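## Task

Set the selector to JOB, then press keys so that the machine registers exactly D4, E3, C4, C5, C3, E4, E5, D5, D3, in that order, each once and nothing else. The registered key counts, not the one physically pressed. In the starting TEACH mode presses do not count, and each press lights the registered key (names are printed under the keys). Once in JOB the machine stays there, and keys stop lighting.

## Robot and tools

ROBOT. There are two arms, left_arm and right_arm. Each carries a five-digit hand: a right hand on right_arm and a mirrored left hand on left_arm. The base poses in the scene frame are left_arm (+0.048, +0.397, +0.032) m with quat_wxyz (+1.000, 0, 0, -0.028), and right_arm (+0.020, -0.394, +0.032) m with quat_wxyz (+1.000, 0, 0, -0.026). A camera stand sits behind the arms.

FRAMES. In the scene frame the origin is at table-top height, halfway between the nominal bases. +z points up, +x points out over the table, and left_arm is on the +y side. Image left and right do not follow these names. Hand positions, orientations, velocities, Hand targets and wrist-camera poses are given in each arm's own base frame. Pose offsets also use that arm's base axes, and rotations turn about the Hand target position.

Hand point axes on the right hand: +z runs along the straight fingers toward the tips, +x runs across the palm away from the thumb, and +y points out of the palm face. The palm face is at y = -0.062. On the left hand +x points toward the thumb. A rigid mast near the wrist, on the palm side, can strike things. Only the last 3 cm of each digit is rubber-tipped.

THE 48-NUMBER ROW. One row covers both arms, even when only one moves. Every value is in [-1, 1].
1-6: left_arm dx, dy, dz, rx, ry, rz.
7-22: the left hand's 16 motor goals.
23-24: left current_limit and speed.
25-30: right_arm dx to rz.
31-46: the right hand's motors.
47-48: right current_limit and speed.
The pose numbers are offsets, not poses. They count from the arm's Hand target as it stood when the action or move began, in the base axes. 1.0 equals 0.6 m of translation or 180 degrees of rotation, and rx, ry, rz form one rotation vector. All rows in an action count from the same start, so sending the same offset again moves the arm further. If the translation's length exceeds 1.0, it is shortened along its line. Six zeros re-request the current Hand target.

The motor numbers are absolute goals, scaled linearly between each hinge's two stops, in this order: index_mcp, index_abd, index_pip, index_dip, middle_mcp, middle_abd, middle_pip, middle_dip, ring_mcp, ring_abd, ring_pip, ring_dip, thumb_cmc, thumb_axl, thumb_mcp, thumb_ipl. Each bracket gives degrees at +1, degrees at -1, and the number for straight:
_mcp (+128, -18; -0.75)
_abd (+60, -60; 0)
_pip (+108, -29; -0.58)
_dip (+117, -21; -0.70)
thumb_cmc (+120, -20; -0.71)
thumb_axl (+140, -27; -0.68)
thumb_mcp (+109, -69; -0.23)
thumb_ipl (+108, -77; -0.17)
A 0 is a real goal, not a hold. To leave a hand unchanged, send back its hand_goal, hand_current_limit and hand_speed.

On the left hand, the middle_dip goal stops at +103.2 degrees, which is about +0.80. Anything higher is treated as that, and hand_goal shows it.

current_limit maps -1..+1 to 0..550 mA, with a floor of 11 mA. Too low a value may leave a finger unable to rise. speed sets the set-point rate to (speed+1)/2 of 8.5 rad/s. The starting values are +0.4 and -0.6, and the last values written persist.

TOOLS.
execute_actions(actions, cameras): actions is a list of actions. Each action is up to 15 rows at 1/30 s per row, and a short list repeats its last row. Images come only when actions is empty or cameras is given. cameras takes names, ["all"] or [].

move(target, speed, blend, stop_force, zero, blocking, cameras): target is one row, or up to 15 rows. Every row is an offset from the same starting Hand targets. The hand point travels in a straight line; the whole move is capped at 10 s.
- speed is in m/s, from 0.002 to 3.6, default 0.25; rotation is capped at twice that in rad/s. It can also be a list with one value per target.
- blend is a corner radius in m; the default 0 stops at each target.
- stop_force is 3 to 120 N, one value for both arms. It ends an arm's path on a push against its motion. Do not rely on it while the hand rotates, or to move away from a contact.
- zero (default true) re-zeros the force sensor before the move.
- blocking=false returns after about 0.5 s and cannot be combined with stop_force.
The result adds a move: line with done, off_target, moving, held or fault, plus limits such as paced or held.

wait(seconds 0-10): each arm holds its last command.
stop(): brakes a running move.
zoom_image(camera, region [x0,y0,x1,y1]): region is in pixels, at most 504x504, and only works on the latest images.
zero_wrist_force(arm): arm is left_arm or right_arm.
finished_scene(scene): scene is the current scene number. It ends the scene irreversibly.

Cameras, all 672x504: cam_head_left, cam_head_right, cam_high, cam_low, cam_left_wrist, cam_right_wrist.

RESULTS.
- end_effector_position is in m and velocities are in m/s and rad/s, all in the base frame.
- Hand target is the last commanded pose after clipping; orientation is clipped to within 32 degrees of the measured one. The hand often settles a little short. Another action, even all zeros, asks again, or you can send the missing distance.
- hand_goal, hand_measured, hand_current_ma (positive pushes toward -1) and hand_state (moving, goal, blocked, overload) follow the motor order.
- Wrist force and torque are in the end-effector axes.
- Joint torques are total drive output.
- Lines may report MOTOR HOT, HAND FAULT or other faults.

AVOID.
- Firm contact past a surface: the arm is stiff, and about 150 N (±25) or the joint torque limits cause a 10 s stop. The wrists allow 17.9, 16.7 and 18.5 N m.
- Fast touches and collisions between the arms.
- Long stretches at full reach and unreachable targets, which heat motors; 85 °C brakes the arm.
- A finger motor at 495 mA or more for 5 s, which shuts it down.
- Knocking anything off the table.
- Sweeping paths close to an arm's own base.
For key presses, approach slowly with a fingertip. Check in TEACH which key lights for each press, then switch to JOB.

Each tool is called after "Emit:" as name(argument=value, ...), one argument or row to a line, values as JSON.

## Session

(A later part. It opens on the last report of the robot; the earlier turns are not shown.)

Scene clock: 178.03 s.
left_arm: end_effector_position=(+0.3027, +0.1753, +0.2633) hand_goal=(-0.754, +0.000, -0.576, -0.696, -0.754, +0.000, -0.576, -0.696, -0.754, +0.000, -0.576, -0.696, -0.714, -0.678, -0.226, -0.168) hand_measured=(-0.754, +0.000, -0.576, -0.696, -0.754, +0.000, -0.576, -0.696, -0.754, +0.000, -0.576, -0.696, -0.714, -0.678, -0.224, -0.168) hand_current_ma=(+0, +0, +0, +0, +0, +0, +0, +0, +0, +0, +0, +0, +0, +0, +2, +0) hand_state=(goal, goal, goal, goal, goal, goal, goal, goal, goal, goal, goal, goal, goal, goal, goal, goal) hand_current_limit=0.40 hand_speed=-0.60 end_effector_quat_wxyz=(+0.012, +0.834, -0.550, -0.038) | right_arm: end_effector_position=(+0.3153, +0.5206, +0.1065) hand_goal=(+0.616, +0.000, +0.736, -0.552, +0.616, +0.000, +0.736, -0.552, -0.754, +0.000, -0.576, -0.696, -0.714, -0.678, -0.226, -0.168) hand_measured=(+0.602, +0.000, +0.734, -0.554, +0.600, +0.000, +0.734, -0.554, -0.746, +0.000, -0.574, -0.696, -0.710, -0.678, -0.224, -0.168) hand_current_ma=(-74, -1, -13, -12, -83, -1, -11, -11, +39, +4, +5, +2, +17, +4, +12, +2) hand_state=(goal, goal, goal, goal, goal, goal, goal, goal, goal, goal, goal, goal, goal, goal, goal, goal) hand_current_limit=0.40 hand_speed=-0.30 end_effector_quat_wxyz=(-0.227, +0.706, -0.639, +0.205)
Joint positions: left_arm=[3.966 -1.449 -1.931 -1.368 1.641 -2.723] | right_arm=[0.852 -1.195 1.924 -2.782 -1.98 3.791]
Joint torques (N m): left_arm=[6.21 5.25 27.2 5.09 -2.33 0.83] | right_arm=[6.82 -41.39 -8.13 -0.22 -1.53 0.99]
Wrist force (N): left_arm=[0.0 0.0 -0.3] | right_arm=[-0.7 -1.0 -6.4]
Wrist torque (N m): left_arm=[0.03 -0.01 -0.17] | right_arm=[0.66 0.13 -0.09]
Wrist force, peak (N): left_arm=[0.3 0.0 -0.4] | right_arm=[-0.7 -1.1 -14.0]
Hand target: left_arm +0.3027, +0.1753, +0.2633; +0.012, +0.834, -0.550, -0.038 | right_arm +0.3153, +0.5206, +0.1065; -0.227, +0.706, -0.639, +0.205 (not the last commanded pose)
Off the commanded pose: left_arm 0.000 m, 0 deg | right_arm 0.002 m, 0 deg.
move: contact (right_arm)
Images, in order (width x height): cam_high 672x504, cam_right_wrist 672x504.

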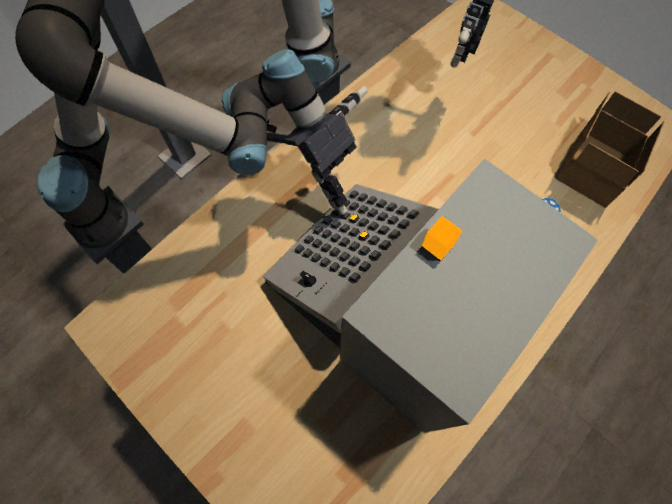

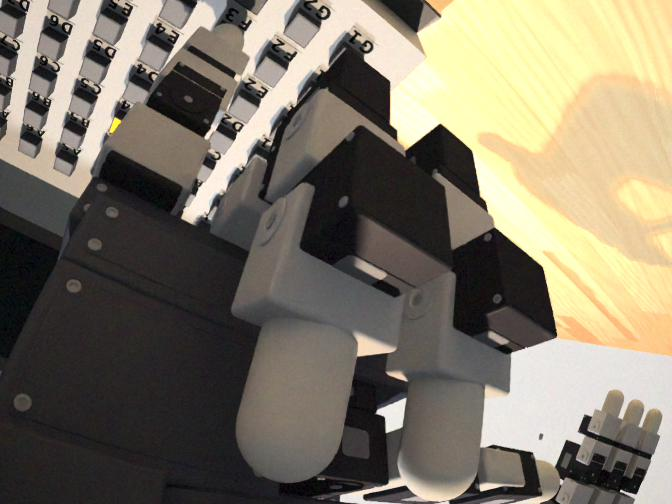

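Emit:
move(
  target=[
    [0,0,0,0,0,0,-0.754,0,-0.576,-0.696,-0.754,0,-0.576,-0.696,-0.754,0,-0.576,-0.696,-0.714,-0.678,-0.226,-0.168,0.4,-0.6,-0.0117,-0.0012,0.0162,0,0,0,0.616,0,0.737,-0.551,0.616,0,0.737,-0.551,-0.754,0,-0.576,-0.696,-0.714,-0.678,-0.226,-0.168,0.4,-0.3],
    [0,0,0,0,0,0,-0.754,0,-0.576,-0.696,-0.754,0,-0.576,-0.696,-0.754,0,-0.576,-0.696,-0.714,-0.678,-0.226,-0.168,0.4,-0.6,0.0027,-0.1198,0.0183,0,0,0,0.616,0,0.737,-0.551,0.616,0,0.737,-0.551,-0.754,0,-0.576,-0.696,-0.714,-0.678,-0.226,-0.168,0.4,-0.3],
  ],
  speed=[0.06,0.12],
  blend=[0.003,0],
  cameras=[],
)

Emit:
move(
  target=[0,0,0,0,0,0,-0.754,0,-0.576,-0.696,-0.754,0,-0.576,-0.696,-0.754,0,-0.576,-0.696,-0.714,-0.678,-0.226,-0.168,0.4,-0.6,0.0165,0.0018,-0.023,0,0,0,0.616,0,0.737,-0.551,0.616,0,0.737,-0.551,-0.754,0,-0.576,-0.696,-0.714,-0.678,-0.226,-0.168,0.4,-0.3],
  speed=0.015,
  stop_force=6,
  cameras=["cam_right_wrist"],
)

Emit:
zoom_image(
  camera="cam_right_wrist",
  region=[140, 0, 360, 180],
)

Emit:
move(
  target=[
    [0,0,0,0,0,0,-0.754,0,-0.576,-0.696,-0.754,0,-0.576,-0.696,-0.754,0,-0.576,-0.696,-0.714,-0.678,-0.226,-0.168,0.4,-0.6,-0.0117,-0.0012,0.0162,0,0,0,0.616,0,0.737,-0.551,0.616,0,0.737,-0.551,-0.754,0,-0.576,-0.696,-0.714,-0.678,-0.226,-0.168,0.4,-0.3],
    [0,0,0,0,0,0,-0.754,0,-0.576,-0.696,-0.754,0,-0.576,-0.696,-0.754,0,-0.576,-0.696,-0.714,-0.678,-0.226,-0.168,0.4,-0.6,0.0868,0.0075,0.079,0,0,0,0.616,0,0.737,-0.551,0.616,0,0.737,-0.551,-0.754,0,-0.576,-0.696,-0.714,-0.678,-0.226,-0.168,0.4,-0.3],
  ],
  speed=[0.06,0.12],
  blend=[0.003,0],
  cameras=[],
)

Emit:
move(
  target=[0,0,0,0,0,0,-0.754,0,-0.576,-0.696,-0.754,0,-0.576,-0.696,-0.754,0,-0.576,-0.696,-0.714,-0.678,-0.226,-0.168,0.4,-0.6,0.0165,0.0018,-0.023,0,0,0,0.616,0,0.737,-0.551,0.616,0,0.737,-0.551,-0.754,0,-0.576,-0.696,-0.714,-0.678,-0.226,-0.168,0.4,-0.3],
  speed=0.015,
  stop_force=6,
  cameras=["cam_right_wrist","cam_high"],
)

Emit:
zoom_image(
  camera="cam_right_wrist",
  region=[140, 0, 360, 180],
)

Emit:
zoom_image(
  camera="cam_high",
  region=[290, 170, 430, 290],
)

Scene clock: 207.23 s.
left_arm: end_effector_position=(+0.3027, +0.1753, +0.2633) hand_goal=(-0.754, +0.000, -0.576, -0.696, -0.754, +0.000, -0.576, -0.696, -0.754, +0.000, -0.576, -0.696, -0.714, -0.678, -0.226, -0.168) hand_measured=(-0.754, +0.000, -0.576, -0.696, -0.754, +0.000, -0.576, -0.696, -0.754, +0.000, -0.576, -0.696, -0.714, -0.678, -0.224, -0.168) hand_current_ma=(+0, +0, +0, +0, +0, +0, +0, +0, +0, +0, +0, +0, +0, +0, +2, +0) hand_state=(goal, goal, goal, goal, goal, goal, goal, goal, goal, goal, goal, goal, goal, goal, goal, goal) hand_current_limit=0.40 hand_speed=-0.60 end_effector_quat_wxyz=(+0.012, +0.834, -0.550, -0.038) | right_arm: end_effector_position=(+0.3169, +0.4488, +0.1175) hand_goal=(+0.616, +0.000, +0.736, -0.552, +0.616, +0.000, +0.736, -0.552, -0.754, +0.000, -0.576, -0.696, -0.714, -0.678, -0.226, -0.168) hand_measured=(+0.602, +0.000, +0.734, -0.554, +0.600, +0.000, +0.734, -0.554, -0.748, +0.000, -0.576, -0.696, -0.710, -0.678, -0.224, -0.168) hand_current_ma=(-74, -1, -13, -12, -83, -1, -11, -11, +35, +4, +5, +2, +17, +4, +12, +2) hand_state=(goal, goal, goal, goal, goal, goal, goal, goal, goal, goal, goal, goal, goal, goal, goal, goal) hand_current_limit=0.40 hand_speed=-0.30 end_effector_quat_wxyz=(-0.227, +0.706, -0.639, +0.205)
Joint positions: left_arm=[3.966 -1.449 -1.931 -1.368 1.641 -2.723] | right_arm=[0.751 -1.328 2.089 -2.85 -1.932 3.695]
Joint torques (N m): left_arm=[6.91 7.36 24.88 5.09 -2.58 0.93] | right_arm=[-7.24 -38.12 -8.54 -5.27 1.09 -1.42]
Wrist force (N): left_arm=[0.2 0.2 -0.2] | right_arm=[-0.4 -0.6 -1.2]
Wrist torque (N m): left_arm=[0.05 -0.03 -0.17] | right_arm=[0.23 -0.19 -0.03]
Wrist force, peak (N): left_arm=[0.1 0.0 -0.5] | right_arm=[-0.9 -1.1 -6.6]
Hand target: left_arm +0.3027, +0.1753, +0.2633; +0.012, +0.834, -0.550, -0.038 | right_arm +0.3170, +0.4488, +0.1175; -0.227, +0.706, -0.639, +0.205
Off the commanded pose: left_arm 0.000 m, 0 deg | right_arm 0.000 m, 0 deg.
move: done
No camera images: "cameras" was empty.

Scene clock: 209.13 s.
left_arm: end_effector_position=(+0.3027, +0.1753, +0.2633) hand_goal=(-0.754, +0.000, -0.576, -0.696, -0.754, +0.000, -0.576, -0.696, -0.754, +0.000, -0.576, -0.696, -0.714, -0.678, -0.226, -0.168) hand_measured=(-0.754, +0.000, -0.576, -0.696, -0.754, +0.000, -0.576, -0.696, -0.754, +0.000, -0.576, -0.696, -0.714, -0.678, -0.224, -0.168) hand_current_ma=(+0, +0, +0, +0, +0, +0, +0, +0, +0, +0, +0, +0, +0, +0, +2, +0) hand_state=(goal, goal, goal, goal, goal, goal, goal, goal, goal, goal, goal, goal, goal, goal, goal, goal) hand_current_limit=0.40 hand_speed=-0.60 end_effector_quat_wxyz=(+0.012, +0.834, -0.550, -0.038) | right_arm: end_effector_position=(+0.3238, +0.4495, +0.1080) hand_goal=(+0.616, +0.000, +0.736, -0.552, +0.616, +0.000, +0.736, -0.552, -0.754, +0.000, -0.576, -0.696, -0.714, -0.678, -0.226, -0.168) hand_measured=(+0.602, +0.000, +0.734, -0.554, +0.600, +0.000, +0.734, -0.554, -0.746, +0.002, -0.574, -0.696, -0.710, -0.678, -0.224, -0.168) hand_current_ma=(-74, -1, -13, -12, -83, -1, -11, -11, +47, +6, +8, +2, +17, +4, +12, +2) hand_state=(goal, goal, goal, goal, goal, goal, goal, goal, goal, goal, goal, goal, goal, goal, goal, goal) hand_current_limit=0.40 hand_speed=-0.30 end_effector_quat_wxyz=(-0.227, +0.706, -0.639, +0.205)
Joint positions: left_arm=[3.966 -1.449 -1.931 -1.368 1.641 -2.723] | right_arm=[0.742 -1.3 2.086 -2.877 -1.928 3.687]
Joint torques (N m): left_arm=[6.23 6.28 25.02 4.99 -2.26 0.77] | right_arm=[6.07 -35.51 -7.31 -0.09 -1.36 1.05]
Wrist force (N): left_arm=[0.1 -0.1 0.1] | right_arm=[-0.4 -0.4 -6.1]
Wrist torque (N m): left_arm=[-0.01 -0.01 -0.17] | right_arm=[0.73 0.23 -0.07]
Wrist force, peak (N): left_arm=[0.2 0.3 -0.4] | right_arm=[-0.1 -0.4 -15.4]
Hand target: left_arm +0.3027, +0.1753, +0.2633; +0.012, +0.834, -0.550, -0.038 | right_arm +0.3238, +0.4495, +0.1080; -0.227, +0.706, -0.639, +0.205 (not the last commanded pose)
Off the commanded pose: left_arm 0.000 m, 0 deg | right_arm 0.005 m, 0 deg.
move: contact (right_arm)
Images, in order (width x height): cam_right_wrist 672x504.

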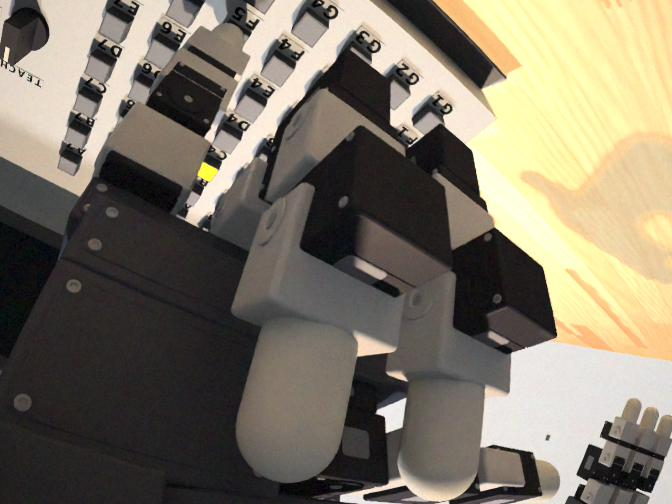

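Scaled by 2.291 from the camera's 672x504 image, which has a finer 960x720 frame.

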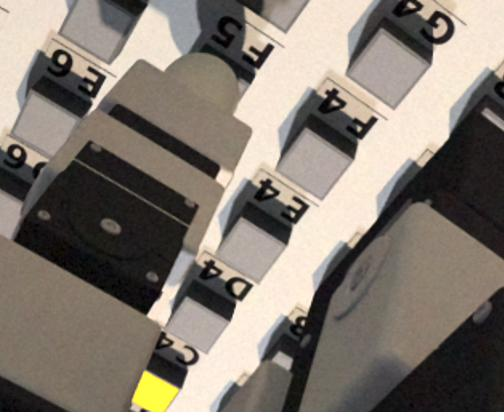

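Scene clock: 210.40 s.
left_arm: end_effector_position=(+0.3027, +0.1753, +0.2633) hand_goal=(-0.754, +0.000, -0.576, -0.696, -0.754, +0.000, -0.576, -0.696, -0.754, +0.000, -0.576, -0.696, -0.714, -0.678, -0.226, -0.168) hand_measured=(-0.754, +0.000, -0.576, -0.696, -0.754, +0.000, -0.576, -0.696, -0.754, +0.000, -0.576, -0.696, -0.714, -0.678, -0.224, -0.168) hand_current_ma=(+0, +0, +0, +0, +0, +0, +0, +0, +0, +0, +0, +0, +0, +0, +2, +0) hand_state=(goal, goal, goal, goal, goal, goal, goal, goal, goal, goal, goal, goal, goal, goal, goal, goal) hand_current_limit=0.40 hand_speed=-0.60 end_effector_quat_wxyz=(+0.012, +0.834, -0.550, -0.038) | right_arm: end_effector_position=(+0.3758, +0.4540, +0.1554) hand_goal=(+0.616, +0.000, +0.736, -0.552, +0.616, +0.000, +0.736, -0.552, -0.754, +0.000, -0.576, -0.696, -0.714, -0.678, -0.226, -0.168) hand_measured=(+0.602, +0.000, +0.734, -0.554, +0.600, +0.000, +0.734, -0.554, -0.746, +0.002, -0.574, -0.696, -0.710, -0.678, -0.224, -0.168) hand_current_ma=(-74, -1, -13, -12, -83, -1, -11, -11, +40, +6, +7, +2, +18, +4, +12, +2) hand_state=(goal, goal, goal, goal, goal, goal, goal, goal, goal, goal, goal, goal, goal, goal, goal, goal) hand_current_limit=0.40 hand_speed=-0.30 end_effector_quat_wxyz=(-0.227, +0.706, -0.639, +0.205)
Joint positions: left_arm=[3.966 -1.449 -1.931 -1.368 1.641 -2.723] | right_arm=[0.68 -1.309 1.944 -2.746 -1.896 3.631]
Joint torques (N m): left_arm=[5.11 7.86 25.95 4.93 -2.36 0.79] | right_arm=[-6.43 -23.28 -28.75 -0.4 1.33 -1.34]
Wrist force (N): left_arm=[0.2 -0.1 -0.3] | right_arm=[-0.6 -0.2 -1.6]
Wrist torque (N m): left_arm=[0.01 -0.04 -0.16] | right_arm=[0.33 -0.15 -0.03]
Wrist force, peak (N): left_arm=[0.2 -0.2 -0.4] | right_arm=[-0.7 -1.3 -7.7]
Hand target: left_arm +0.3027, +0.1753, +0.2633; +0.012, +0.834, -0.550, -0.038 | right_arm +0.3759, +0.4540, +0.1554; -0.227, +0.706, -0.639, +0.205
Off the commanded pose: left_arm 0.000 m, 0 deg | right_arm 0.000 m, 0 deg.
move: done
No camera images: "cameras" was empty.

Scene clock: 212.30 s.
left_arm: end_effector_position=(+0.3027, +0.1753, +0.2633) hand_goal=(-0.754, +0.000, -0.576, -0.696, -0.754, +0.000, -0.576, -0.696, -0.754, +0.000, -0.576, -0.696, -0.714, -0.678, -0.226, -0.168) hand_measured=(-0.754, +0.000, -0.576, -0.696, -0.754, +0.000, -0.576, -0.696, -0.754, +0.000, -0.576, -0.696, -0.714, -0.678, -0.224, -0.168) hand_current_ma=(+0, +0, +0, +0, +0, +0, +0, +0, +0, +0, +0, +0, +0, +0, +2, +0) hand_state=(goal, goal, goal, goal, goal, goal, goal, goal, goal, goal, goal, goal, goal, goal, goal, goal) hand_current_limit=0.40 hand_speed=-0.60 end_effector_quat_wxyz=(+0.012, +0.834, -0.550, -0.038) | right_arm: end_effector_position=(+0.3827, +0.4547, +0.1459) hand_goal=(+0.616, +0.000, +0.736, -0.552, +0.616, +0.000, +0.736, -0.552, -0.754, +0.000, -0.576, -0.696, -0.714, -0.678, -0.226, -0.168) hand_measured=(+0.602, +0.000, +0.734, -0.554, +0.600, +0.000, +0.734, -0.554, -0.744, +0.002, -0.574, -0.696, -0.710, -0.678, -0.224, -0.168) hand_current_ma=(-74, -1, -13, -12, -83, -1, -11, -11, +53, +5, +10, +3, +18, +4, +12, +2) hand_state=(goal, goal, goal, goal, goal, goal, goal, goal, goal, goal, goal, goal, goal, goal, goal, goal) hand_current_limit=0.40 hand_speed=-0.30 end_effector_quat_wxyz=(-0.227, +0.706, -0.639, +0.205)
Joint positions: left_arm=[3.966 -1.449 -1.931 -1.368 1.641 -2.723] | right_arm=[0.673 -1.284 1.941 -2.769 -1.893 3.624]
Joint torques (N m): left_arm=[6.59 8.01 25.75 5.11 -2.46 0.71] | right_arm=[6.18 -37.67 -9.04 -0.13 -1.23 1.03]
Wrist force (N): left_arm=[0.3 -0.1 -0.1] | right_arm=[-0.6 -0.4 -6.4]
Wrist torque (N m): left_arm=[0.01 -0.04 -0.16] | right_arm=[0.75 0.24 -0.07]
Wrist force, peak (N): left_arm=[0.6 0.1 -0.2] | right_arm=[-0.4 -0.4 -14.9]
Hand target: left_arm +0.3027, +0.1753, +0.2633; +0.012, +0.834, -0.550, -0.038 | right_arm +0.3827, +0.4547, +0.1459; -0.227, +0.706, -0.639, +0.205 (not the last commanded pose)
Off the commanded pose: left_arm 0.000 m, 0 deg | right_arm 0.005 m, 0 deg.
move: contact (right_arm)
Images, in order (width x height): cam_high 672x504, cam_right_wrist 672x504.

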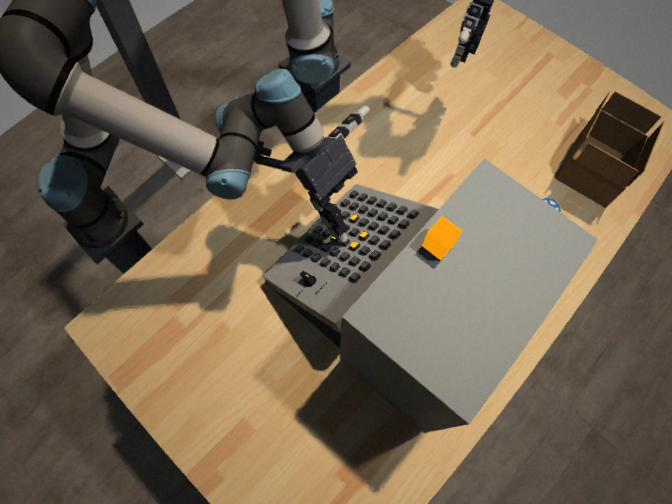

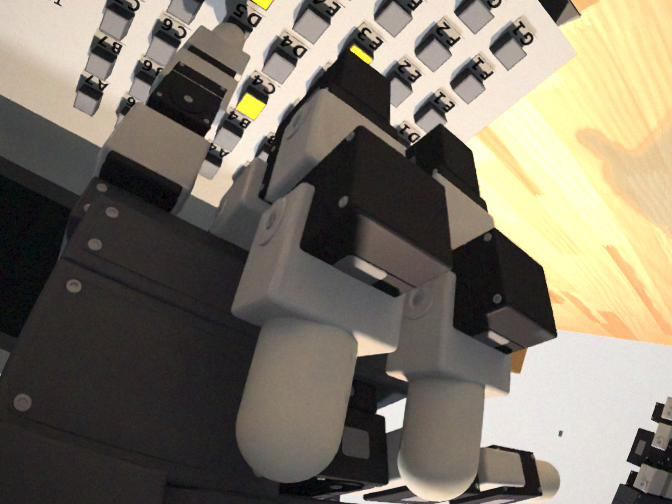

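Scaled by 2.291 from the camera's 672x504 image, which has a finer 960x720 frame.

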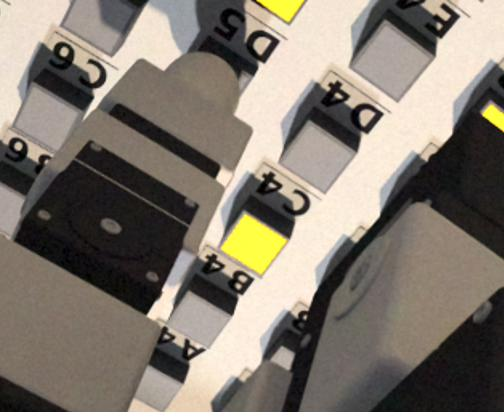

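Scaled by 3.600.

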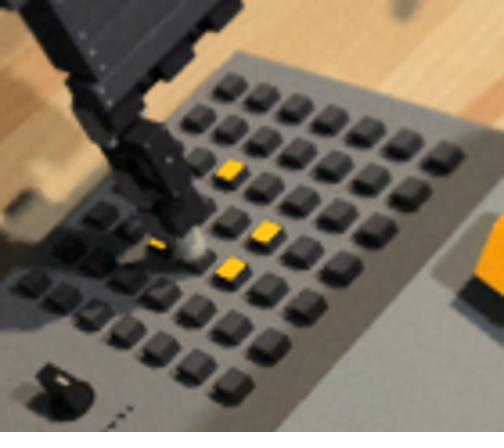

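Emit:
move(
  target=[
    [0,0,0,0,0,0,-0.754,0,-0.576,-0.696,-0.754,0,-0.576,-0.696,-0.754,0,-0.576,-0.696,-0.714,-0.678,-0.226,-0.168,0.4,-0.6,-0.0117,-0.0013,0.0162,0,0,0,0.616,0,0.737,-0.551,0.616,0,0.737,-0.551,-0.754,0,-0.576,-0.696,-0.714,-0.678,-0.226,-0.168,0.4,-0.3],
    [0,0,0,0,0,0,-0.754,0,-0.576,-0.696,-0.754,0,-0.576,-0.696,-0.754,0,-0.576,-0.696,-0.714,-0.678,-0.226,-0.168,0.4,-0.6,-0.021,0.115,0.0162,0,0,0,0.616,0,0.737,-0.551,0.616,0,0.737,-0.551,-0.754,0,-0.576,-0.696,-0.714,-0.678,-0.226,-0.168,0.4,-0.3],
    [0,0,0,0,0,0,-0.754,0,-0.576,-0.696,-0.754,0,-0.576,-0.696,-0.754,0,-0.576,-0.696,-0.714,-0.678,-0.226,-0.168,0.4,-0.6,-0.00917,0.11633,-0.00033,0,0,0,0.616,0,0.737,-0.551,0.616,0,0.737,-0.551,-0.754,0,-0.576,-0.696,-0.714,-0.678,-0.226,-0.168,0.4,-0.3],
    [0,0,0,0,0,0,-0.754,0,-0.576,-0.696,-0.754,0,-0.576,-0.696,-0.754,0,-0.576,-0.696,-0.714,-0.678,-0.226,-0.168,0.4,-0.6,-0.021,0.115,0.0162,0,0,0,0.616,0,0.737,-0.551,0.616,0,0.737,-0.551,-0.754,0,-0.576,-0.696,-0.714,-0.678,-0.226,-0.168,0.4,-0.3],
    [0,0,0,0,0,0,-0.754,0,-0.576,-0.696,-0.754,0,-0.576,-0.696,-0.754,0,-0.576,-0.696,-0.714,-0.678,-0.226,-0.168,0.4,-0.6,-0.07,0.11083,-0.01517,0,0,0,0.616,0,0.737,-0.551,0.616,0,0.737,-0.551,-0.754,0,-0.576,-0.696,-0.714,-0.678,-0.226,-0.168,0.4,-0.3],
    [0,0,0,0,0,0,-0.754,0,-0.576,-0.696,-0.754,0,-0.576,-0.696,-0.754,0,-0.576,-0.696,-0.714,-0.678,-0.226,-0.168,0.4,-0.6,-0.05817,0.11217,-0.03167,0,0,0,0.616,0,0.737,-0.551,0.616,0,0.737,-0.551,-0.754,0,-0.576,-0.696,-0.714,-0.678,-0.226,-0.168,0.4,-0.3],
    [0,0,0,0,0,0,-0.754,0,-0.576,-0.696,-0.754,0,-0.576,-0.696,-0.754,0,-0.576,-0.696,-0.714,-0.678,-0.226,-0.168,0.4,-0.6,-0.07,0.11083,-0.01517,0,0,0,0.616,0,0.737,-0.551,0.616,0,0.737,-0.551,-0.754,0,-0.576,-0.696,-0.714,-0.678,-0.226,-0.168,0.4,-0.3],
    [0,0,0,0,0,0,-0.754,0,-0.576,-0.696,-0.754,0,-0.576,-0.696,-0.754,0,-0.576,-0.696,-0.714,-0.678,-0.226,-0.168,0.4,-0.6,-0.06517,0.05267,-0.01517,0,0,0,0.616,0,0.737,-0.551,0.616,0,0.737,-0.551,-0.754,0,-0.576,-0.696,-0.714,-0.678,-0.226,-0.168,0.4,-0.3],
    [0,0,0,0,0,0,-0.754,0,-0.576,-0.696,-0.754,0,-0.576,-0.696,-0.754,0,-0.576,-0.696,-0.714,-0.678,-0.226,-0.168,0.4,-0.6,-0.05333,0.054,-0.03167,0,0,0,0.616,0,0.737,-0.551,0.616,0,0.737,-0.551,-0.754,0,-0.576,-0.696,-0.714,-0.678,-0.226,-0.168,0.4,-0.3],
    [0,0,0,0,0,0,-0.754,0,-0.576,-0.696,-0.754,0,-0.576,-0.696,-0.754,0,-0.576,-0.696,-0.714,-0.678,-0.226,-0.168,0.4,-0.6,-0.06517,0.05267,-0.01517,0,0,0,0.616,0,0.737,-0.551,0.616,0,0.737,-0.551,-0.754,0,-0.576,-0.696,-0.714,-0.678,-0.226,-0.168,0.4,-0.3],
  ],
  speed=[0.08,0.12,0.05,0.1,0.12,0.05,0.1,0.12,0.05,0.1],
  blend=[0.003,0.003,0,0.003,0.003,0,0.003,0.003,0,0],
  cameras=[],
)

Emit:
move(
  target=[
    [0,0,0,0,0,0,-0.754,0,-0.576,-0.696,-0.754,0,-0.576,-0.696,-0.754,0,-0.576,-0.696,-0.714,-0.678,-0.226,-0.168,0.4,-0.6,0.00483,-0.05817,0,0,0,0,0.616,0,0.737,-0.551,0.616,0,0.737,-0.551,-0.754,0,-0.576,-0.696,-0.714,-0.678,-0.226,-0.168,0.4,-0.3],
    [0,0,0,0,0,0,-0.754,0,-0.576,-0.696,-0.754,0,-0.576,-0.696,-0.754,0,-0.576,-0.696,-0.714,-0.678,-0.226,-0.168,0.4,-0.6,0.01667,-0.05683,-0.0165,0,0,0,0.616,0,0.737,-0.551,0.616,0,0.737,-0.551,-0.754,0,-0.576,-0.696,-0.714,-0.678,-0.226,-0.168,0.4,-0.3],
    [0,0,0,0,0,0,-0.754,0,-0.576,-0.696,-0.754,0,-0.576,-0.696,-0.754,0,-0.576,-0.696,-0.714,-0.678,-0.226,-0.168,0.4,-0.6,0.00483,-0.05817,0,0,0,0,0.616,0,0.737,-0.551,0.616,0,0.737,-0.551,-0.754,0,-0.576,-0.696,-0.714,-0.678,-0.226,-0.168,0.4,-0.3],
    [0,0,0,0,0,0,-0.754,0,-0.576,-0.696,-0.754,0,-0.576,-0.696,-0.754,0,-0.576,-0.696,-0.714,-0.678,-0.226,-0.168,0.4,-0.6,-0.049,-0.00417,-0.03133,0,0,0,0.616,0,0.737,-0.551,0.616,0,0.737,-0.551,-0.754,0,-0.576,-0.696,-0.714,-0.678,-0.226,-0.168,0.4,-0.3],
    [0,0,0,0,0,0,-0.754,0,-0.576,-0.696,-0.754,0,-0.576,-0.696,-0.754,0,-0.576,-0.696,-0.714,-0.678,-0.226,-0.168,0.4,-0.6,-0.03717,-0.00283,-0.04783,0,0,0,0.616,0,0.737,-0.551,0.616,0,0.737,-0.551,-0.754,0,-0.576,-0.696,-0.714,-0.678,-0.226,-0.168,0.4,-0.3],
    [0,0,0,0,0,0,-0.754,0,-0.576,-0.696,-0.754,0,-0.576,-0.696,-0.754,0,-0.576,-0.696,-0.714,-0.678,-0.226,-0.168,0.4,-0.6,-0.049,-0.00417,-0.03133,0,0,0,0.616,0,0.737,-0.551,0.616,0,0.737,-0.551,-0.754,0,-0.576,-0.696,-0.714,-0.678,-0.226,-0.168,0.4,-0.3],
    [0,0,0,0,0,0,-0.754,0,-0.576,-0.696,-0.754,0,-0.576,-0.696,-0.754,0,-0.576,-0.696,-0.714,-0.678,-0.226,-0.168,0.4,-0.6,0.14233,-0.212,0.12983,0,0,0,0.616,0,0.737,-0.551,0.616,0,0.737,-0.551,-0.754,0,-0.576,-0.696,-0.714,-0.678,-0.226,-0.168,0.4,-0.3],
  ],
  speed=[0.12,0.05,0.1,0.12,0.05,0.1,0.15],
  blend=[0.003,0,0.003,0.003,0,0.003,0],
  cameras=["cam_high","cam_head_right"],
)

Emit:
zoom_image(
  camera="cam_high",
  region=[290, 170, 430, 290],
)

Scene clock: 310.57 s.
left_arm: end_effector_position=(+0.3027, +0.1753, +0.2633) hand_goal=(-0.754, +0.000, -0.576, -0.696, -0.754, +0.000, -0.576, -0.696, -0.754, +0.000, -0.576, -0.696, -0.714, -0.678, -0.226, -0.168) hand_measured=(-0.754, +0.000, -0.576, -0.696, -0.754, +0.000, -0.576, -0.696, -0.754, +0.000, -0.576, -0.696, -0.714, -0.678, -0.224, -0.168) hand_current_ma=(+0, +0, +0, +0, +0, +0, +0, +0, +0, +0, +0, +0, +0, +0, +2, +0) hand_state=(goal, goal, goal, goal, goal, goal, goal, goal, goal, goal, goal, goal, goal, goal, goal, goal) hand_current_limit=0.40 hand_speed=-0.60 end_effector_quat_wxyz=(+0.012, +0.834, -0.550, -0.038) | right_arm: end_effector_position=(+0.3436, +0.4863, +0.1367) hand_goal=(+0.616, +0.000, +0.736, -0.552, +0.616, +0.000, +0.736, -0.552, -0.754, +0.000, -0.576, -0.696, -0.714, -0.678, -0.226, -0.168) hand_measured=(+0.602, +0.000, +0.734, -0.554, +0.600, +0.000, +0.734, -0.554, -0.744, +0.000, -0.574, -0.696, -0.710, -0.678, -0.224, -0.168) hand_current_ma=(-74, -1, -13, -12, -83, -1, -11, -11, +51, -2, +9, +3, +19, +4, +13, +2) hand_state=(goal, goal, goal, goal, goal, goal, goal, goal, goal, goal, goal, goal, goal, goal, goal, goal) hand_current_limit=0.40 hand_speed=-0.30 end_effector_quat_wxyz=(-0.227, +0.706, -0.639, +0.205)
Joint positions: left_arm=[3.966 -1.449 -1.931 -1.368 1.641 -2.723] | right_arm=[0.768 -1.268 1.94 -2.755 -1.941 3.712]
Joint torques (N m): left_arm=[7.66 6.86 24.93 4.9 -2.43 0.66] | right_arm=[6.99 -42.96 -10.02 -0.49 -2.27 1.1]
Wrist force (N): left_arm=[0.1 0.0 -0.3] | right_arm=[-0.3 -0.5 -1.5]
Wrist torque (N m): left_arm=[0.02 -0.02 -0.17] | right_arm=[0.28 -0.18 0.00]
Wrist force, peak (N): left_arm=[0.1 0.0 -0.6] | right_arm=[-0.1 -0.5 -8.6]
Hand target: left_arm +0.3027, +0.1753, +0.2633; +0.012, +0.834, -0.550, -0.038 | right_arm +0.3436, +0.4863, +0.1368; -0.227, +0.706, -0.639, +0.205
Off the commanded pose: left_arm 0.000 m, 0 deg | right_arm 0.000 m, 0 deg.
move: done
No camera images: "cameras" was empty.

Scene clock: 314.40 s.
left_arm: end_effector_position=(+0.3027, +0.1753, +0.2633) hand_goal=(-0.754, +0.000, -0.576, -0.696, -0.754, +0.000, -0.576, -0.696, -0.754, +0.000, -0.576, -0.696, -0.714, -0.678, -0.226, -0.168) hand_measured=(-0.754, +0.000, -0.576, -0.696, -0.754, +0.000, -0.576, -0.696, -0.754, +0.000, -0.576, -0.696, -0.714, -0.678, -0.224, -0.168) hand_current_ma=(+0, +0, +0, +0, +0, +0, +0, +0, +0, +0, +0, +0, +0, +0, +2, +0) hand_state=(goal, goal, goal, goal, goal, goal, goal, goal, goal, goal, goal, goal, goal, goal, goal, goal) hand_current_limit=0.40 hand_speed=-0.60 end_effector_quat_wxyz=(+0.012, +0.834, -0.550, -0.038) | right_arm: end_effector_position=(+0.4289, +0.3592, +0.2147) hand_goal=(+0.616, +0.000, +0.736, -0.552, +0.616, +0.000, +0.736, -0.552, -0.754, +0.000, -0.576, -0.696, -0.714, -0.678, -0.226, -0.168) hand_measured=(+0.602, +0.000, +0.734, -0.554, +0.600, +0.000, +0.734, -0.554, -0.744, +0.002, -0.574, -0.696, -0.710, -0.678, -0.224, -0.168) hand_current_ma=(-74, -1, -13, -12, -83, -1, -11, -11, +53, +11, +10, +3, +19, +4, +13, +2) hand_state=(goal, goal, goal, goal, goal, goal, goal, goal, goal, goal, goal, goal, goal, goal, goal, goal) hand_current_limit=0.40 hand_speed=-0.30 end_effector_quat_wxyz=(-0.227, +0.706, -0.639, +0.205)
Joint positions: left_arm=[3.966 -1.449 -1.931 -1.368 1.641 -2.723] | right_arm=[0.46 -1.455 1.959 -2.665 -1.778 3.438]
Joint torques (N m): left_arm=[7.71 6.12 27.19 5.07 -2.29 0.65] | right_arm=[-7.59 -35.99 -29.87 -0.56 1.41 -1.57]
Wrist force (N): left_arm=[0.1 0.1 -0.1] | right_arm=[-0.9 -0.6 -0.7]
Wrist torque (N m): left_arm=[0.03 -0.02 -0.17] | right_arm=[0.16 -0.15 -0.06]
Wrist force, peak (N): left_arm=[0.4 0.2 -0.4] | right_arm=[-0.8 -0.2 -7.5]
Hand target: left_arm +0.3027, +0.1753, +0.2633; +0.012, +0.834, -0.550, -0.038 | right_arm +0.4290, +0.3591, +0.2147; -0.227, +0.706, -0.639, +0.205
Off the commanded pose: left_arm 0.000 m, 0 deg | right_arm 0.000 m, 0 deg.
move: done
Images, in order (width x height): cam_head_right 672x504, cam_high 672x504.

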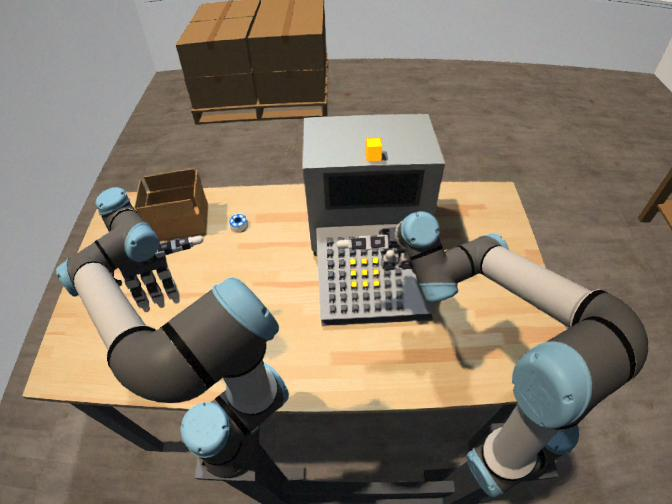

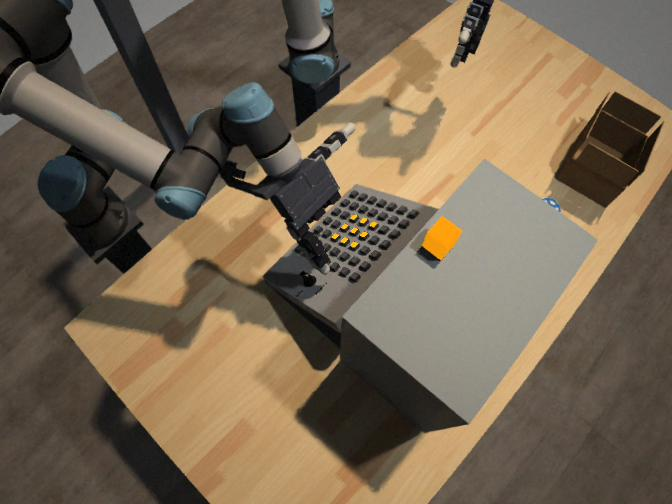

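Scaled by 3.600.

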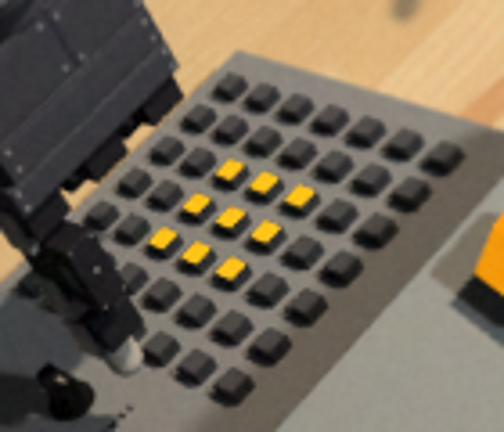

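Emit:
move(
  target=[
    [0,0,0,0,0,0,-0.754,0,-0.576,-0.696,-0.754,0,-0.576,-0.696,-0.754,0,-0.576,-0.696,-0.714,-0.678,-0.226,-0.168,0.4,-0.6,0,0,0,0,0,0,0.616,0,0.737,-0.551,0.616,0,0.737,-0.551,-1,0,0.81,-0.696,-0.714,-0.678,-0.226,-0.168,0.7,-0.2],
    [0,0,0,0,0,0,-0.754,0,-0.576,-0.696,-0.754,0,-0.576,-0.696,-0.754,0,-0.576,-0.696,-0.714,-0.678,-0.226,-0.168,0.4,-0.6,0.0803,0.0068,-0.1265,0,0,0,0.616,0,0.737,-0.551,0.616,0,0.737,-0.551,-1,0,0.81,-0.696,-0.714,-0.678,-0.226,-0.168,0.7,-0.2],
  ],
  speed=0.08,
  cameras=[],
)

Emit:
move(
  target=[0,0,0,0,0,0,-0.754,0,-0.576,-0.696,-0.754,0,-0.576,-0.696,-0.754,0,-0.576,-0.696,-0.714,-0.678,-0.226,-0.168,0.4,-0.6,0.0028,-0.0332,0,0,0,0,0.616,0,0.737,-0.551,0.616,0,0.737,-0.551,-1,0,0.81,-0.696,-0.714,-0.678,-0.226,-0.168,0.7,-0.2],
  speed=0.03,
  stop_force=5,
  cameras=["cam_high","cam_right_wrist"],
)

Emit:
zoom_image(
  camera="cam_high",
  region=[270, 210, 370, 310],
)

Scene clock: 326.07 s.
left_arm: end_effector_position=(+0.3027, +0.1753, +0.2633) hand_goal=(-0.754, +0.000, -0.576, -0.696, -0.754, +0.000, -0.576, -0.696, -0.754, +0.000, -0.576, -0.696, -0.714, -0.678, -0.226, -0.168) hand_measured=(-0.754, +0.000, -0.576, -0.696, -0.754, +0.000, -0.576, -0.696, -0.754, +0.000, -0.576, -0.696, -0.714, -0.678, -0.224, -0.168) hand_current_ma=(+0, +0, +0, +0, +0, +0, +0, +0, +0, +0, +0, +0, +0, +0, +2, +0) hand_state=(goal, goal, goal, goal, goal, goal, goal, goal, goal, goal, goal, goal, goal, goal, goal, goal) hand_current_limit=0.40 hand_speed=-0.60 end_effector_quat_wxyz=(+0.012, +0.834, -0.550, -0.038) | right_arm: end_effector_position=(+0.4771, +0.3632, +0.1389) hand_goal=(+0.616, +0.000, +0.736, -0.552, +0.616, +0.000, +0.736, -0.552, -1.000, +0.000, +0.810, -0.696, -0.714, -0.678, -0.226, -0.168) hand_measured=(+0.602, +0.000, +0.734, -0.554, +0.600, +0.000, +0.734, -0.554, -0.986, +0.002, +0.806, -0.696, -0.710, -0.678, -0.224, -0.168) hand_current_ma=(-74, -1, -13, -12, -83, -1, -11, -11, +73, +11, -24, +3, +19, +4, +13, +2) hand_state=(goal, goal, goal, goal, goal, goal, goal, goal, goal, goal, goal, goal, goal, goal, goal, goal) hand_current_limit=0.70 hand_speed=-0.20 end_effector_quat_wxyz=(-0.227, +0.706, -0.639, +0.205)
Joint positions: left_arm=[3.966 -1.449 -1.931 -1.368 1.641 -2.723] | right_arm=[0.425 -1.26 1.945 -2.852 -1.759 3.409]
Joint torques (N m): left_arm=[6.29 7.44 24.63 4.86 -2.26 0.61] | right_arm=[-7.6 -25.03 -27.75 -5.23 1.5 -1.39]
Wrist force (N): left_arm=[0.1 0.2 -0.2] | right_arm=[-0.7 -0.2 -0.8]
Wrist torque (N m): left_arm=[0.05 -0.02 -0.17] | right_arm=[0.22 -0.17 -0.06]
Wrist force, peak (N): left_arm=[0.1 0.0 -0.6] | right_arm=[-1.0 -0.6 -1.7]
Hand target: left_arm +0.3027, +0.1753, +0.2633; +0.012, +0.834, -0.550, -0.038 | right_arm +0.4772, +0.3632, +0.1388; -0.227, +0.706, -0.639, +0.205
Off the commanded pose: left_arm 0.000 m, 0 deg | right_arm 0.000 m, 0 deg.
move: done
No camera images: "cameras" was empty.

Scene clock: 327.47 s.
left_arm: end_effector_position=(+0.3027, +0.1753, +0.2633) hand_goal=(-0.754, +0.000, -0.576, -0.696, -0.754, +0.000, -0.576, -0.696, -0.754, +0.000, -0.576, -0.696, -0.714, -0.678, -0.226, -0.168) hand_measured=(-0.754, +0.000, -0.576, -0.696, -0.754, +0.000, -0.576, -0.696, -0.754, +0.000, -0.576, -0.696, -0.714, -0.678, -0.224, -0.168) hand_current_ma=(+0, +0, +0, +0, +0, +0, +0, +0, +0, +0, +0, +0, +0, +0, +2, +0) hand_state=(goal, goal, goal, goal, goal, goal, goal, goal, goal, goal, goal, goal, goal, goal, goal, goal) hand_current_limit=0.40 hand_speed=-0.60 end_effector_quat_wxyz=(+0.012, +0.834, -0.550, -0.038) | right_arm: end_effector_position=(+0.4779, +0.3544, +0.1388) hand_goal=(+0.616, +0.000, +0.736, -0.552, +0.616, +0.000, +0.736, -0.552, -1.000, +0.000, +0.810, -0.696, -0.714, -0.678, -0.226, -0.168) hand_measured=(+0.602, +0.000, +0.734, -0.554, +0.600, +0.000, +0.734, -0.554, -0.990, -0.012, +0.810, -0.696, -0.710, -0.678, -0.224, -0.168) hand_current_ma=(-74, -1, -13, -12, -83, -1, -11, -11, +51, -54, -1, +3, +19, +4, +13, +2) hand_state=(goal, goal, goal, goal, goal, goal, goal, goal, goal, goal, goal, goal, goal, goal, goal, goal) hand_current_limit=0.70 hand_speed=-0.20 end_effector_quat_wxyz=(-0.227, +0.706, -0.639, +0.205)
Joint positions: left_arm=[3.966 -1.449 -1.931 -1.368 1.641 -2.723] | right_arm=[0.409 -1.269 1.959 -2.859 -1.75 3.395]
Joint torques (N m): left_arm=[6.48 7.24 24.62 4.97 -2.21 0.45] | right_arm=[4.82 -24.38 -27.25 -0.23 -2.72 1.08]
Wrist force (N): left_arm=[0.2 0.1 -0.2] | right_arm=[-4.3 -0.3 -1.8]
Wrist torque (N m): left_arm=[0.02 -0.03 -0.16] | right_arm=[0.20 -0.34 -0.29]
Wrist force, peak (N): left_arm=[0.3 0.2 -0.4] | right_arm=[-11.7 -0.9 -2.1]
Hand target: left_arm +0.3027, +0.1753, +0.2633; +0.012, +0.834, -0.550, -0.038 | right_arm +0.4779, +0.3544, +0.1388; -0.227, +0.706, -0.639, +0.205 (not the last commanded pose)
Off the commanded pose: left_arm 0.000 m, 0 deg | right_arm 0.011 m, 0 deg.
move: contact (right_arm)
Images, in order (width x height): cam_high 672x504, cam_right_wrist 672x504.

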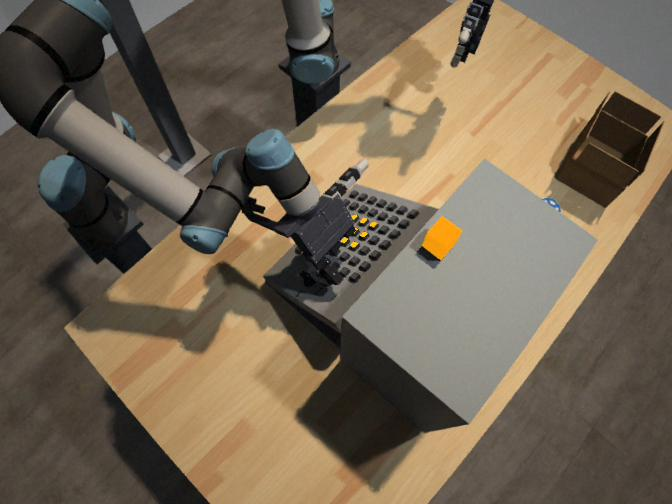

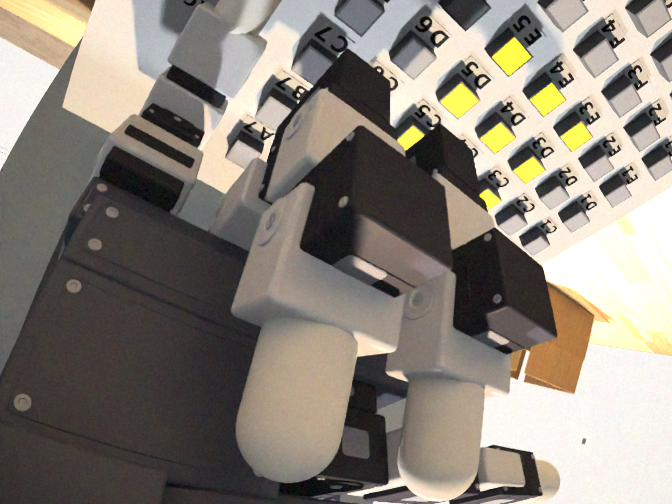

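Scaled by 5.040.

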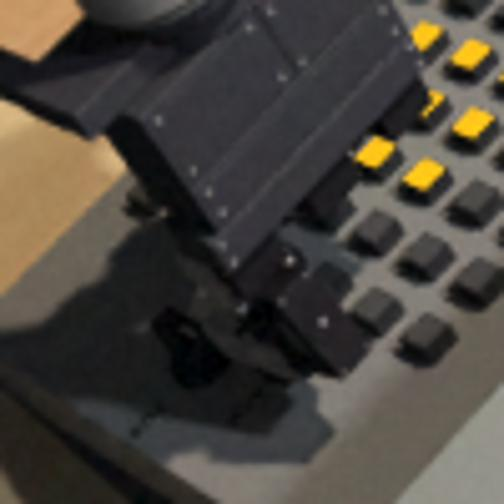

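Emit:
move(
  target=[
    [0,0,0,0,0,0,-0.754,0,-0.576,-0.696,-0.754,0,-0.576,-0.696,-0.754,0,-0.576,-0.696,-0.714,-0.678,-0.226,-0.168,0.4,-0.6,0.00056,-0.00664,0,0,0,0,0.616,0,0.737,-0.551,0.616,0,0.737,-0.551,-1,0,0.81,-0.696,-0.714,-0.678,-0.226,-0.168,0.7,-0.2],
    [0,0,0,0,0,0,-0.754,0,-0.576,-0.696,-0.754,0,-0.576,-0.696,-0.754,0,-0.576,-0.696,-0.714,-0.678,-0.226,-0.168,0.4,-0.6,0.00501,-0.01095,0.0026,0,0,0,0.616,0,0.737,-0.551,0.616,0,0.737,-0.551,-1,0,0.81,-0.696,-0.714,-0.678,-0.226,-0.168,0.7,-0.2],
    [0,0,0,0,0,0,-0.754,0,-0.576,-0.696,-0.754,0,-0.576,-0.696,-0.754,0,-0.576,-0.696,-0.714,-0.678,-0.226,-0.168,0.4,-0.6,0.00828,-0.01804,0.0043,0,0,0,0.616,0,0.737,-0.551,0.616,0,0.737,-0.551,-1,0,0.81,-0.696,-0.714,-0.678,-0.226,-0.168,0.7,-0.2],
    [0,0,0,0,0,0,-0.754,0,-0.576,-0.696,-0.754,0,-0.576,-0.696,-0.754,0,-0.576,-0.696,-0.714,-0.678,-0.226,-0.168,0.4,-0.6,0.00979,-0.02594,0.00483,0,0,0,0.616,0,0.737,-0.551,0.616,0,0.737,-0.551,-1,0,0.81,-0.696,-0.714,-0.678,-0.226,-0.168,0.7,-0.2],
    [0,0,0,0,0,0,-0.754,0,-0.576,-0.696,-0.754,0,-0.576,-0.696,-0.754,0,-0.576,-0.696,-0.714,-0.678,-0.226,-0.168,0.4,-0.6,0.00962,-0.03399,0.0043,0,0,0,0.616,0,0.737,-0.551,0.616,0,0.737,-0.551,-1,0,0.81,-0.696,-0.714,-0.678,-0.226,-0.168,0.7,-0.2],
    [0,0,0,0,0,0,-0.754,0,-0.576,-0.696,-0.754,0,-0.576,-0.696,-0.754,0,-0.576,-0.696,-0.714,-0.678,-0.226,-0.168,0.4,-0.6,0.00758,-0.04152,0.0026,0,0,0,0.616,0,0.737,-0.551,0.616,0,0.737,-0.551,-1,0,0.81,-0.696,-0.714,-0.678,-0.226,-0.168,0.7,-0.2],
    [0,0,0,0,0,0,-0.754,0,-0.576,-0.696,-0.754,0,-0.576,-0.696,-0.754,0,-0.576,-0.696,-0.714,-0.678,-0.226,-0.168,0.4,-0.6,0.00405,-0.04817,0,0,0,0,0.616,0,0.737,-0.551,0.616,0,0.737,-0.551,-1,0,0.81,-0.696,-0.714,-0.678,-0.226,-0.168,0.7,-0.2],
  ],
  speed=0.03,
  stop_force=30,
  zero=false,
  blend=0.002,
  cameras=["cam_high"],
)

Scene clock: 345.13 s.
left_arm: end_effector_position=(+0.3027, +0.1753, +0.2633) hand_goal=(-0.754, +0.000, -0.576, -0.696, -0.754, +0.000, -0.576, -0.696, -0.754, +0.000, -0.576, -0.696, -0.714, -0.678, -0.226, -0.168) hand_measured=(-0.754, +0.000, -0.576, -0.696, -0.754, +0.000, -0.576, -0.696, -0.754, +0.000, -0.576, -0.696, -0.714, -0.678, -0.224, -0.168) hand_current_ma=(+0, +0, +0, +0, +0, +0, +0, +0, +0, +0, +0, +0, +0, +0, +2, +0) hand_state=(goal, goal, goal, goal, goal, goal, goal, goal, goal, goal, goal, goal, goal, goal, goal, goal) hand_current_limit=0.40 hand_speed=-0.60 end_effector_quat_wxyz=(+0.012, +0.834, -0.550, -0.038) | right_arm: end_effector_position=(+0.4804, +0.3255, +0.1388) hand_goal=(+0.616, +0.000, +0.736, -0.552, +0.616, +0.000, +0.736, -0.552, -1.000, +0.000, +0.810, -0.696, -0.714, -0.678, -0.226, -0.168) hand_measured=(+0.602, +0.000, +0.734, -0.554, +0.600, +0.000, +0.734, -0.554, -1.002, -0.012, +0.768, -0.718, -0.710, -0.678, -0.224, -0.168) hand_current_ma=(-73, -1, -13, -12, -81, -1, -11, -11, -14, -48, -211, -108, +25, +4, +14, +2) hand_state=(goal, goal, goal, goal, goal, goal, goal, goal, goal, goal, blocked, blocked, goal, goal, goal, goal) hand_current_limit=0.70 hand_speed=-0.20 end_effector_quat_wxyz=(-0.227, +0.706, -0.639, +0.205)
Joint positions: left_arm=[3.966 -1.449 -1.931 -1.368 1.641 -2.723] | right_arm=[0.354 -1.299 2.002 -2.881 -1.718 3.349]
Joint torques (N m): left_arm=[6.31 6.84 24.96 5.16 -2.33 0.52] | right_arm=[-7.65 -26.44 10.25 2.33 1.1 -0.86]
Wrist force (N): left_arm=[0.1 0.0 -0.2] | right_arm=[-7.9 -32.2 -4.0]
Wrist torque (N m): left_arm=[0.04 -0.01 -0.17] | right_arm=[1.17 -0.46 -2.08]
Wrist force, peak (N): left_arm=[0.5 0.1 -0.3] | right_arm=[-8.7 -32.9 -5.8]
Hand target: left_arm +0.3027, +0.1753, +0.2633; +0.012, +0.834, -0.550, -0.038 | right_arm +0.4804, +0.3255, +0.1388; -0.227, +0.706, -0.639, +0.205
Off the commanded pose: left_arm 0.000 m, 0 deg | right_arm 0.000 m, 0 deg.
move: done
Images, in order (width x height): cam_high 672x504.

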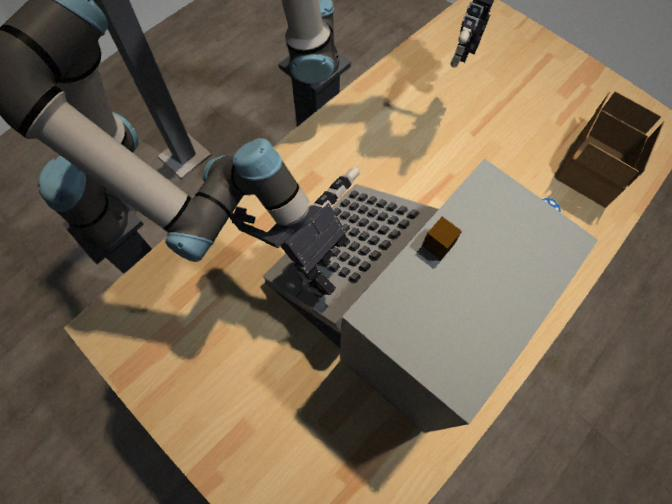

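Emit:
move(
  target=[
    [0,0,0,0,0,0,-0.754,0,-0.576,-0.696,-0.754,0,-0.576,-0.696,-0.754,0,-0.576,-0.696,-0.714,-0.678,-0.226,-0.168,0.4,-0.6,0.007,0.0006,0.0045,0,0,0,0.616,0,0.737,-0.551,0.616,0,0.737,-0.551,-1,0,0.81,-0.696,-0.714,-0.678,-0.226,-0.168,0.7,-0.2],
    [0,0,0,0,0,0,-0.754,0,-0.576,-0.696,-0.754,0,-0.576,-0.696,-0.754,0,-0.576,-0.696,-0.714,-0.678,-0.226,-0.168,0.4,-0.6,-0.0733,-0.0062,0.131,0,0,0,0.616,0,0.737,-0.551,0.616,0,0.737,-0.551,-1,0,0.81,-0.696,-0.714,-0.678,-0.226,-0.168,0.7,-0.2],
    [0,0,0,0,0,0,-0.754,0,-0.576,-0.696,-0.754,0,-0.576,-0.696,-0.754,0,-0.576,-0.696,-0.714,-0.678,-0.226,-0.168,0.4,-0.6,-0.0733,-0.0062,0.131,0,0,0,0.616,0,0.737,-0.551,0.616,0,0.737,-0.551,-0.754,0,-0.576,-0.696,-0.714,-0.678,-0.226,-0.168,0.4,-0.3],
  ],
  speed=[0.05,0.12,0.15],
  blend=[0.002,0,0],
  cameras=["cam_high"],
)

Emit:
zoom_image(
  camera="cam_high",
  region=[270, 210, 370, 310],
)

Emit:
move(
  target=[
    [0,0,0,0,0,0,-0.754,0,-0.576,-0.696,-0.754,0,-0.576,-0.696,-0.754,0,-0.576,-0.696,-0.714,-0.678,-0.226,-0.168,0.4,-0.6,-0.1547,0.2742,-0.1343,0,0,0,0.616,0,0.737,-0.551,0.616,0,0.737,-0.551,-0.754,0,-0.576,-0.696,-0.714,-0.678,-0.226,-0.168,0.4,-0.3],
    [0,0,0,0,0,0,-0.754,0,-0.576,-0.696,-0.754,0,-0.576,-0.696,-0.754,0,-0.576,-0.696,-0.714,-0.678,-0.226,-0.168,0.4,-0.6,-0.14273,0.27557,-0.15088,0,0,0,0.616,0,0.737,-0.551,0.616,0,0.737,-0.551,-0.754,0,-0.576,-0.696,-0.714,-0.678,-0.226,-0.168,0.4,-0.3],
    [0,0,0,0,0,0,-0.754,0,-0.576,-0.696,-0.754,0,-0.576,-0.696,-0.754,0,-0.576,-0.696,-0.714,-0.678,-0.226,-0.168,0.4,-0.6,-0.1547,0.2742,-0.1343,0,0,0,0.616,0,0.737,-0.551,0.616,0,0.737,-0.551,-0.754,0,-0.576,-0.696,-0.714,-0.678,-0.226,-0.168,0.4,-0.3],
  ],
  speed=[0.15,0.05,0.1],
  blend=[0,0,0],
  cameras=[],
)

Scene clock: 369.90 s.
left_arm: end_effector_position=(+0.3027, +0.1753, +0.2633) hand_goal=(-0.754, +0.000, -0.576, -0.696, -0.754, +0.000, -0.576, -0.696, -0.754, +0.000, -0.576, -0.696, -0.714, -0.678, -0.226, -0.168) hand_measured=(-0.754, +0.000, -0.576, -0.696, -0.754, +0.000, -0.576, -0.696, -0.754, +0.000, -0.576, -0.696, -0.714, -0.678, -0.224, -0.168) hand_current_ma=(+0, +0, +0, +0, +0, +0, +0, +0, +0, +0, +0, +0, +0, +0, +2, +0) hand_state=(goal, goal, goal, goal, goal, goal, goal, goal, goal, goal, goal, goal, goal, goal, goal, goal) hand_current_limit=0.40 hand_speed=-0.60 end_effector_quat_wxyz=(+0.012, +0.834, -0.550, -0.038) | right_arm: end_effector_position=(+0.4364, +0.3218, +0.2174) hand_goal=(+0.616, +0.000, +0.736, -0.552, +0.616, +0.000, +0.736, -0.552, -0.754, +0.000, -0.576, -0.696, -0.714, -0.678, -0.226, -0.168) hand_measured=(+0.602, +0.000, +0.734, -0.554, +0.600, +0.000, +0.734, -0.554, -0.750, -0.002, -0.570, -0.698, -0.710, -0.678, -0.224, -0.168) hand_current_ma=(-73, -1, -13, -12, -81, -1, -11, -11, +23, -12, +27, -14, +25, +4, +14, +2) hand_state=(goal, goal, goal, goal, goal, goal, goal, goal, goal, goal, goal, goal, goal, goal, goal, goal) hand_current_limit=0.40 hand_speed=-0.30 end_effector_quat_wxyz=(-0.227, +0.706, -0.639, +0.205)
Joint positions: left_arm=[3.966 -1.449 -1.931 -1.368 1.641 -2.723] | right_arm=[0.38 -1.499 2.003 -2.678 -1.733 3.371]
Joint torques (N m): left_arm=[6 6.88 24.48 4.76 -2.25 0.27] | right_arm=[7.17 -33.17 -29.57 -0.44 -1.72 1.25]
Wrist force (N): left_arm=[0.2 0.1 -0.4] | right_arm=[-0.9 -0.3 -0.9]
Wrist torque (N m): left_arm=[0.03 -0.03 -0.16] | right_arm=[0.17 -0.14 -0.26]
Wrist force, peak (N): left_arm=[0.3 0.1 -0.6] | right_arm=[-8.7 -33.1 -5.6]
Hand target: left_arm +0.3027, +0.1753, +0.2633; +0.012, +0.834, -0.550, -0.038 | right_arm +0.4364, +0.3218, +0.2174; -0.227, +0.706, -0.639, +0.205
Off the commanded pose: left_arm 0.000 m, 0 deg | right_arm 0.000 m, 0 deg.
move: done
Images, in order (width x height): cam_high 672x504.

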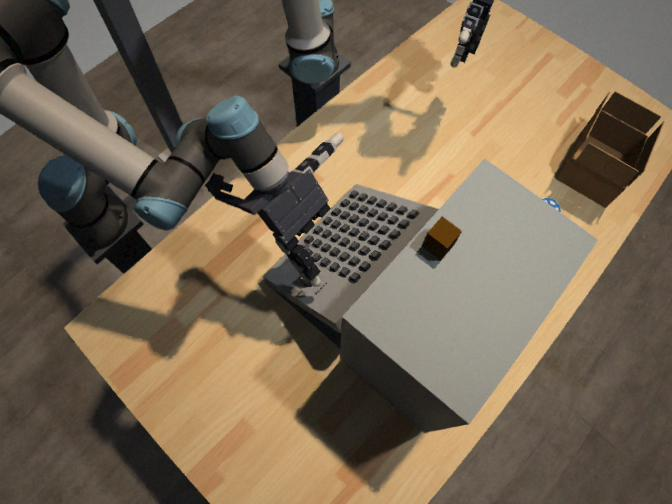

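Scaled by 5.040.

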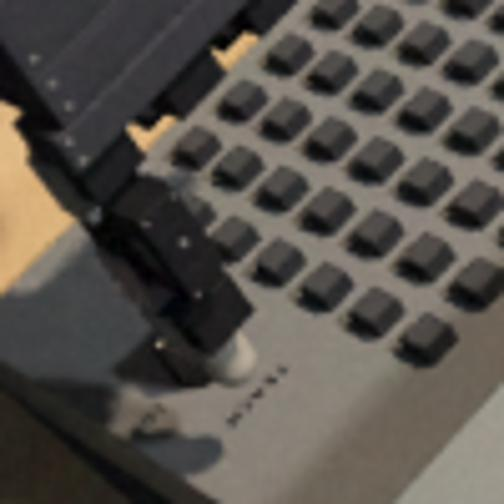

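Scene clock: 372.70 s.
left_arm: end_effector_position=(+0.3027, +0.1753, +0.2633) hand_goal=(-0.754, +0.000, -0.576, -0.696, -0.754, +0.000, -0.576, -0.696, -0.754, +0.000, -0.576, -0.696, -0.714, -0.678, -0.226, -0.168) hand_measured=(-0.754, +0.000, -0.576, -0.696, -0.754, +0.000, -0.576, -0.696, -0.754, +0.000, -0.576, -0.696, -0.714, -0.678, -0.224, -0.168) hand_current_ma=(+0, +0, +0, +0, +0, +0, +0, +0, +0, +0, +0, +0, +0, +0, +2, +0) hand_state=(goal, goal, goal, goal, goal, goal, goal, goal, goal, goal, goal, goal, goal, goal, goal, goal) hand_current_limit=0.40 hand_speed=-0.60 end_effector_quat_wxyz=(+0.012, +0.834, -0.550, -0.038) | right_arm: end_effector_position=(+0.3436, +0.4863, +0.1368) hand_goal=(+0.616, +0.000, +0.736, -0.552, +0.616, +0.000, +0.736, -0.552, -0.754, +0.000, -0.576, -0.696, -0.714, -0.678, -0.226, -0.168) hand_measured=(+0.602, +0.000, +0.734, -0.554, +0.600, +0.000, +0.734, -0.554, -0.748, +0.000, -0.572, -0.698, -0.710, -0.678, -0.224, -0.168) hand_current_ma=(-73, -1, -13, -12, -81, -1, -11, -11, +34, -1, +22, -8, +25, +4, +14, +2) hand_state=(goal, goal, goal, goal, goal, goal, goal, goal, goal, goal, goal, goal, goal, goal, goal, goal) hand_current_limit=0.40 hand_speed=-0.30 end_effector_quat_wxyz=(-0.227, +0.706, -0.639, +0.205)
Joint positions: left_arm=[3.966 -1.449 -1.931 -1.368 1.641 -2.723] | right_arm=[0.768 -1.269 1.941 -2.755 -1.941 3.712]
Joint torques (N m): left_arm=[6.15 6.63 24.66 4.9 -2.28 0.4] | right_arm=[7.26 -40.87 -9.87 -0.8 -2.2 1.52]
Wrist force (N): left_arm=[0.0 -0.1 -0.3] | right_arm=[-0.6 -0.7 -1.4]
Wrist torque (N m): left_arm=[0.01 -0.01 -0.17] | right_arm=[0.25 -0.15 -0.18]
Wrist force, peak (N): left_arm=[0.3 0.4 -0.4] | right_arm=[-0.6 -0.6 -7.7]
Hand target: left_arm +0.3027, +0.1753, +0.2633; +0.012, +0.834, -0.550, -0.038 | right_arm +0.3436, +0.4863, +0.1368; -0.227, +0.706, -0.639, +0.205
Off the commanded pose: left_arm 0.000 m, 0 deg | right_arm 0.000 m, 0 deg.
move: done
No camera images: "cameras" was empty.


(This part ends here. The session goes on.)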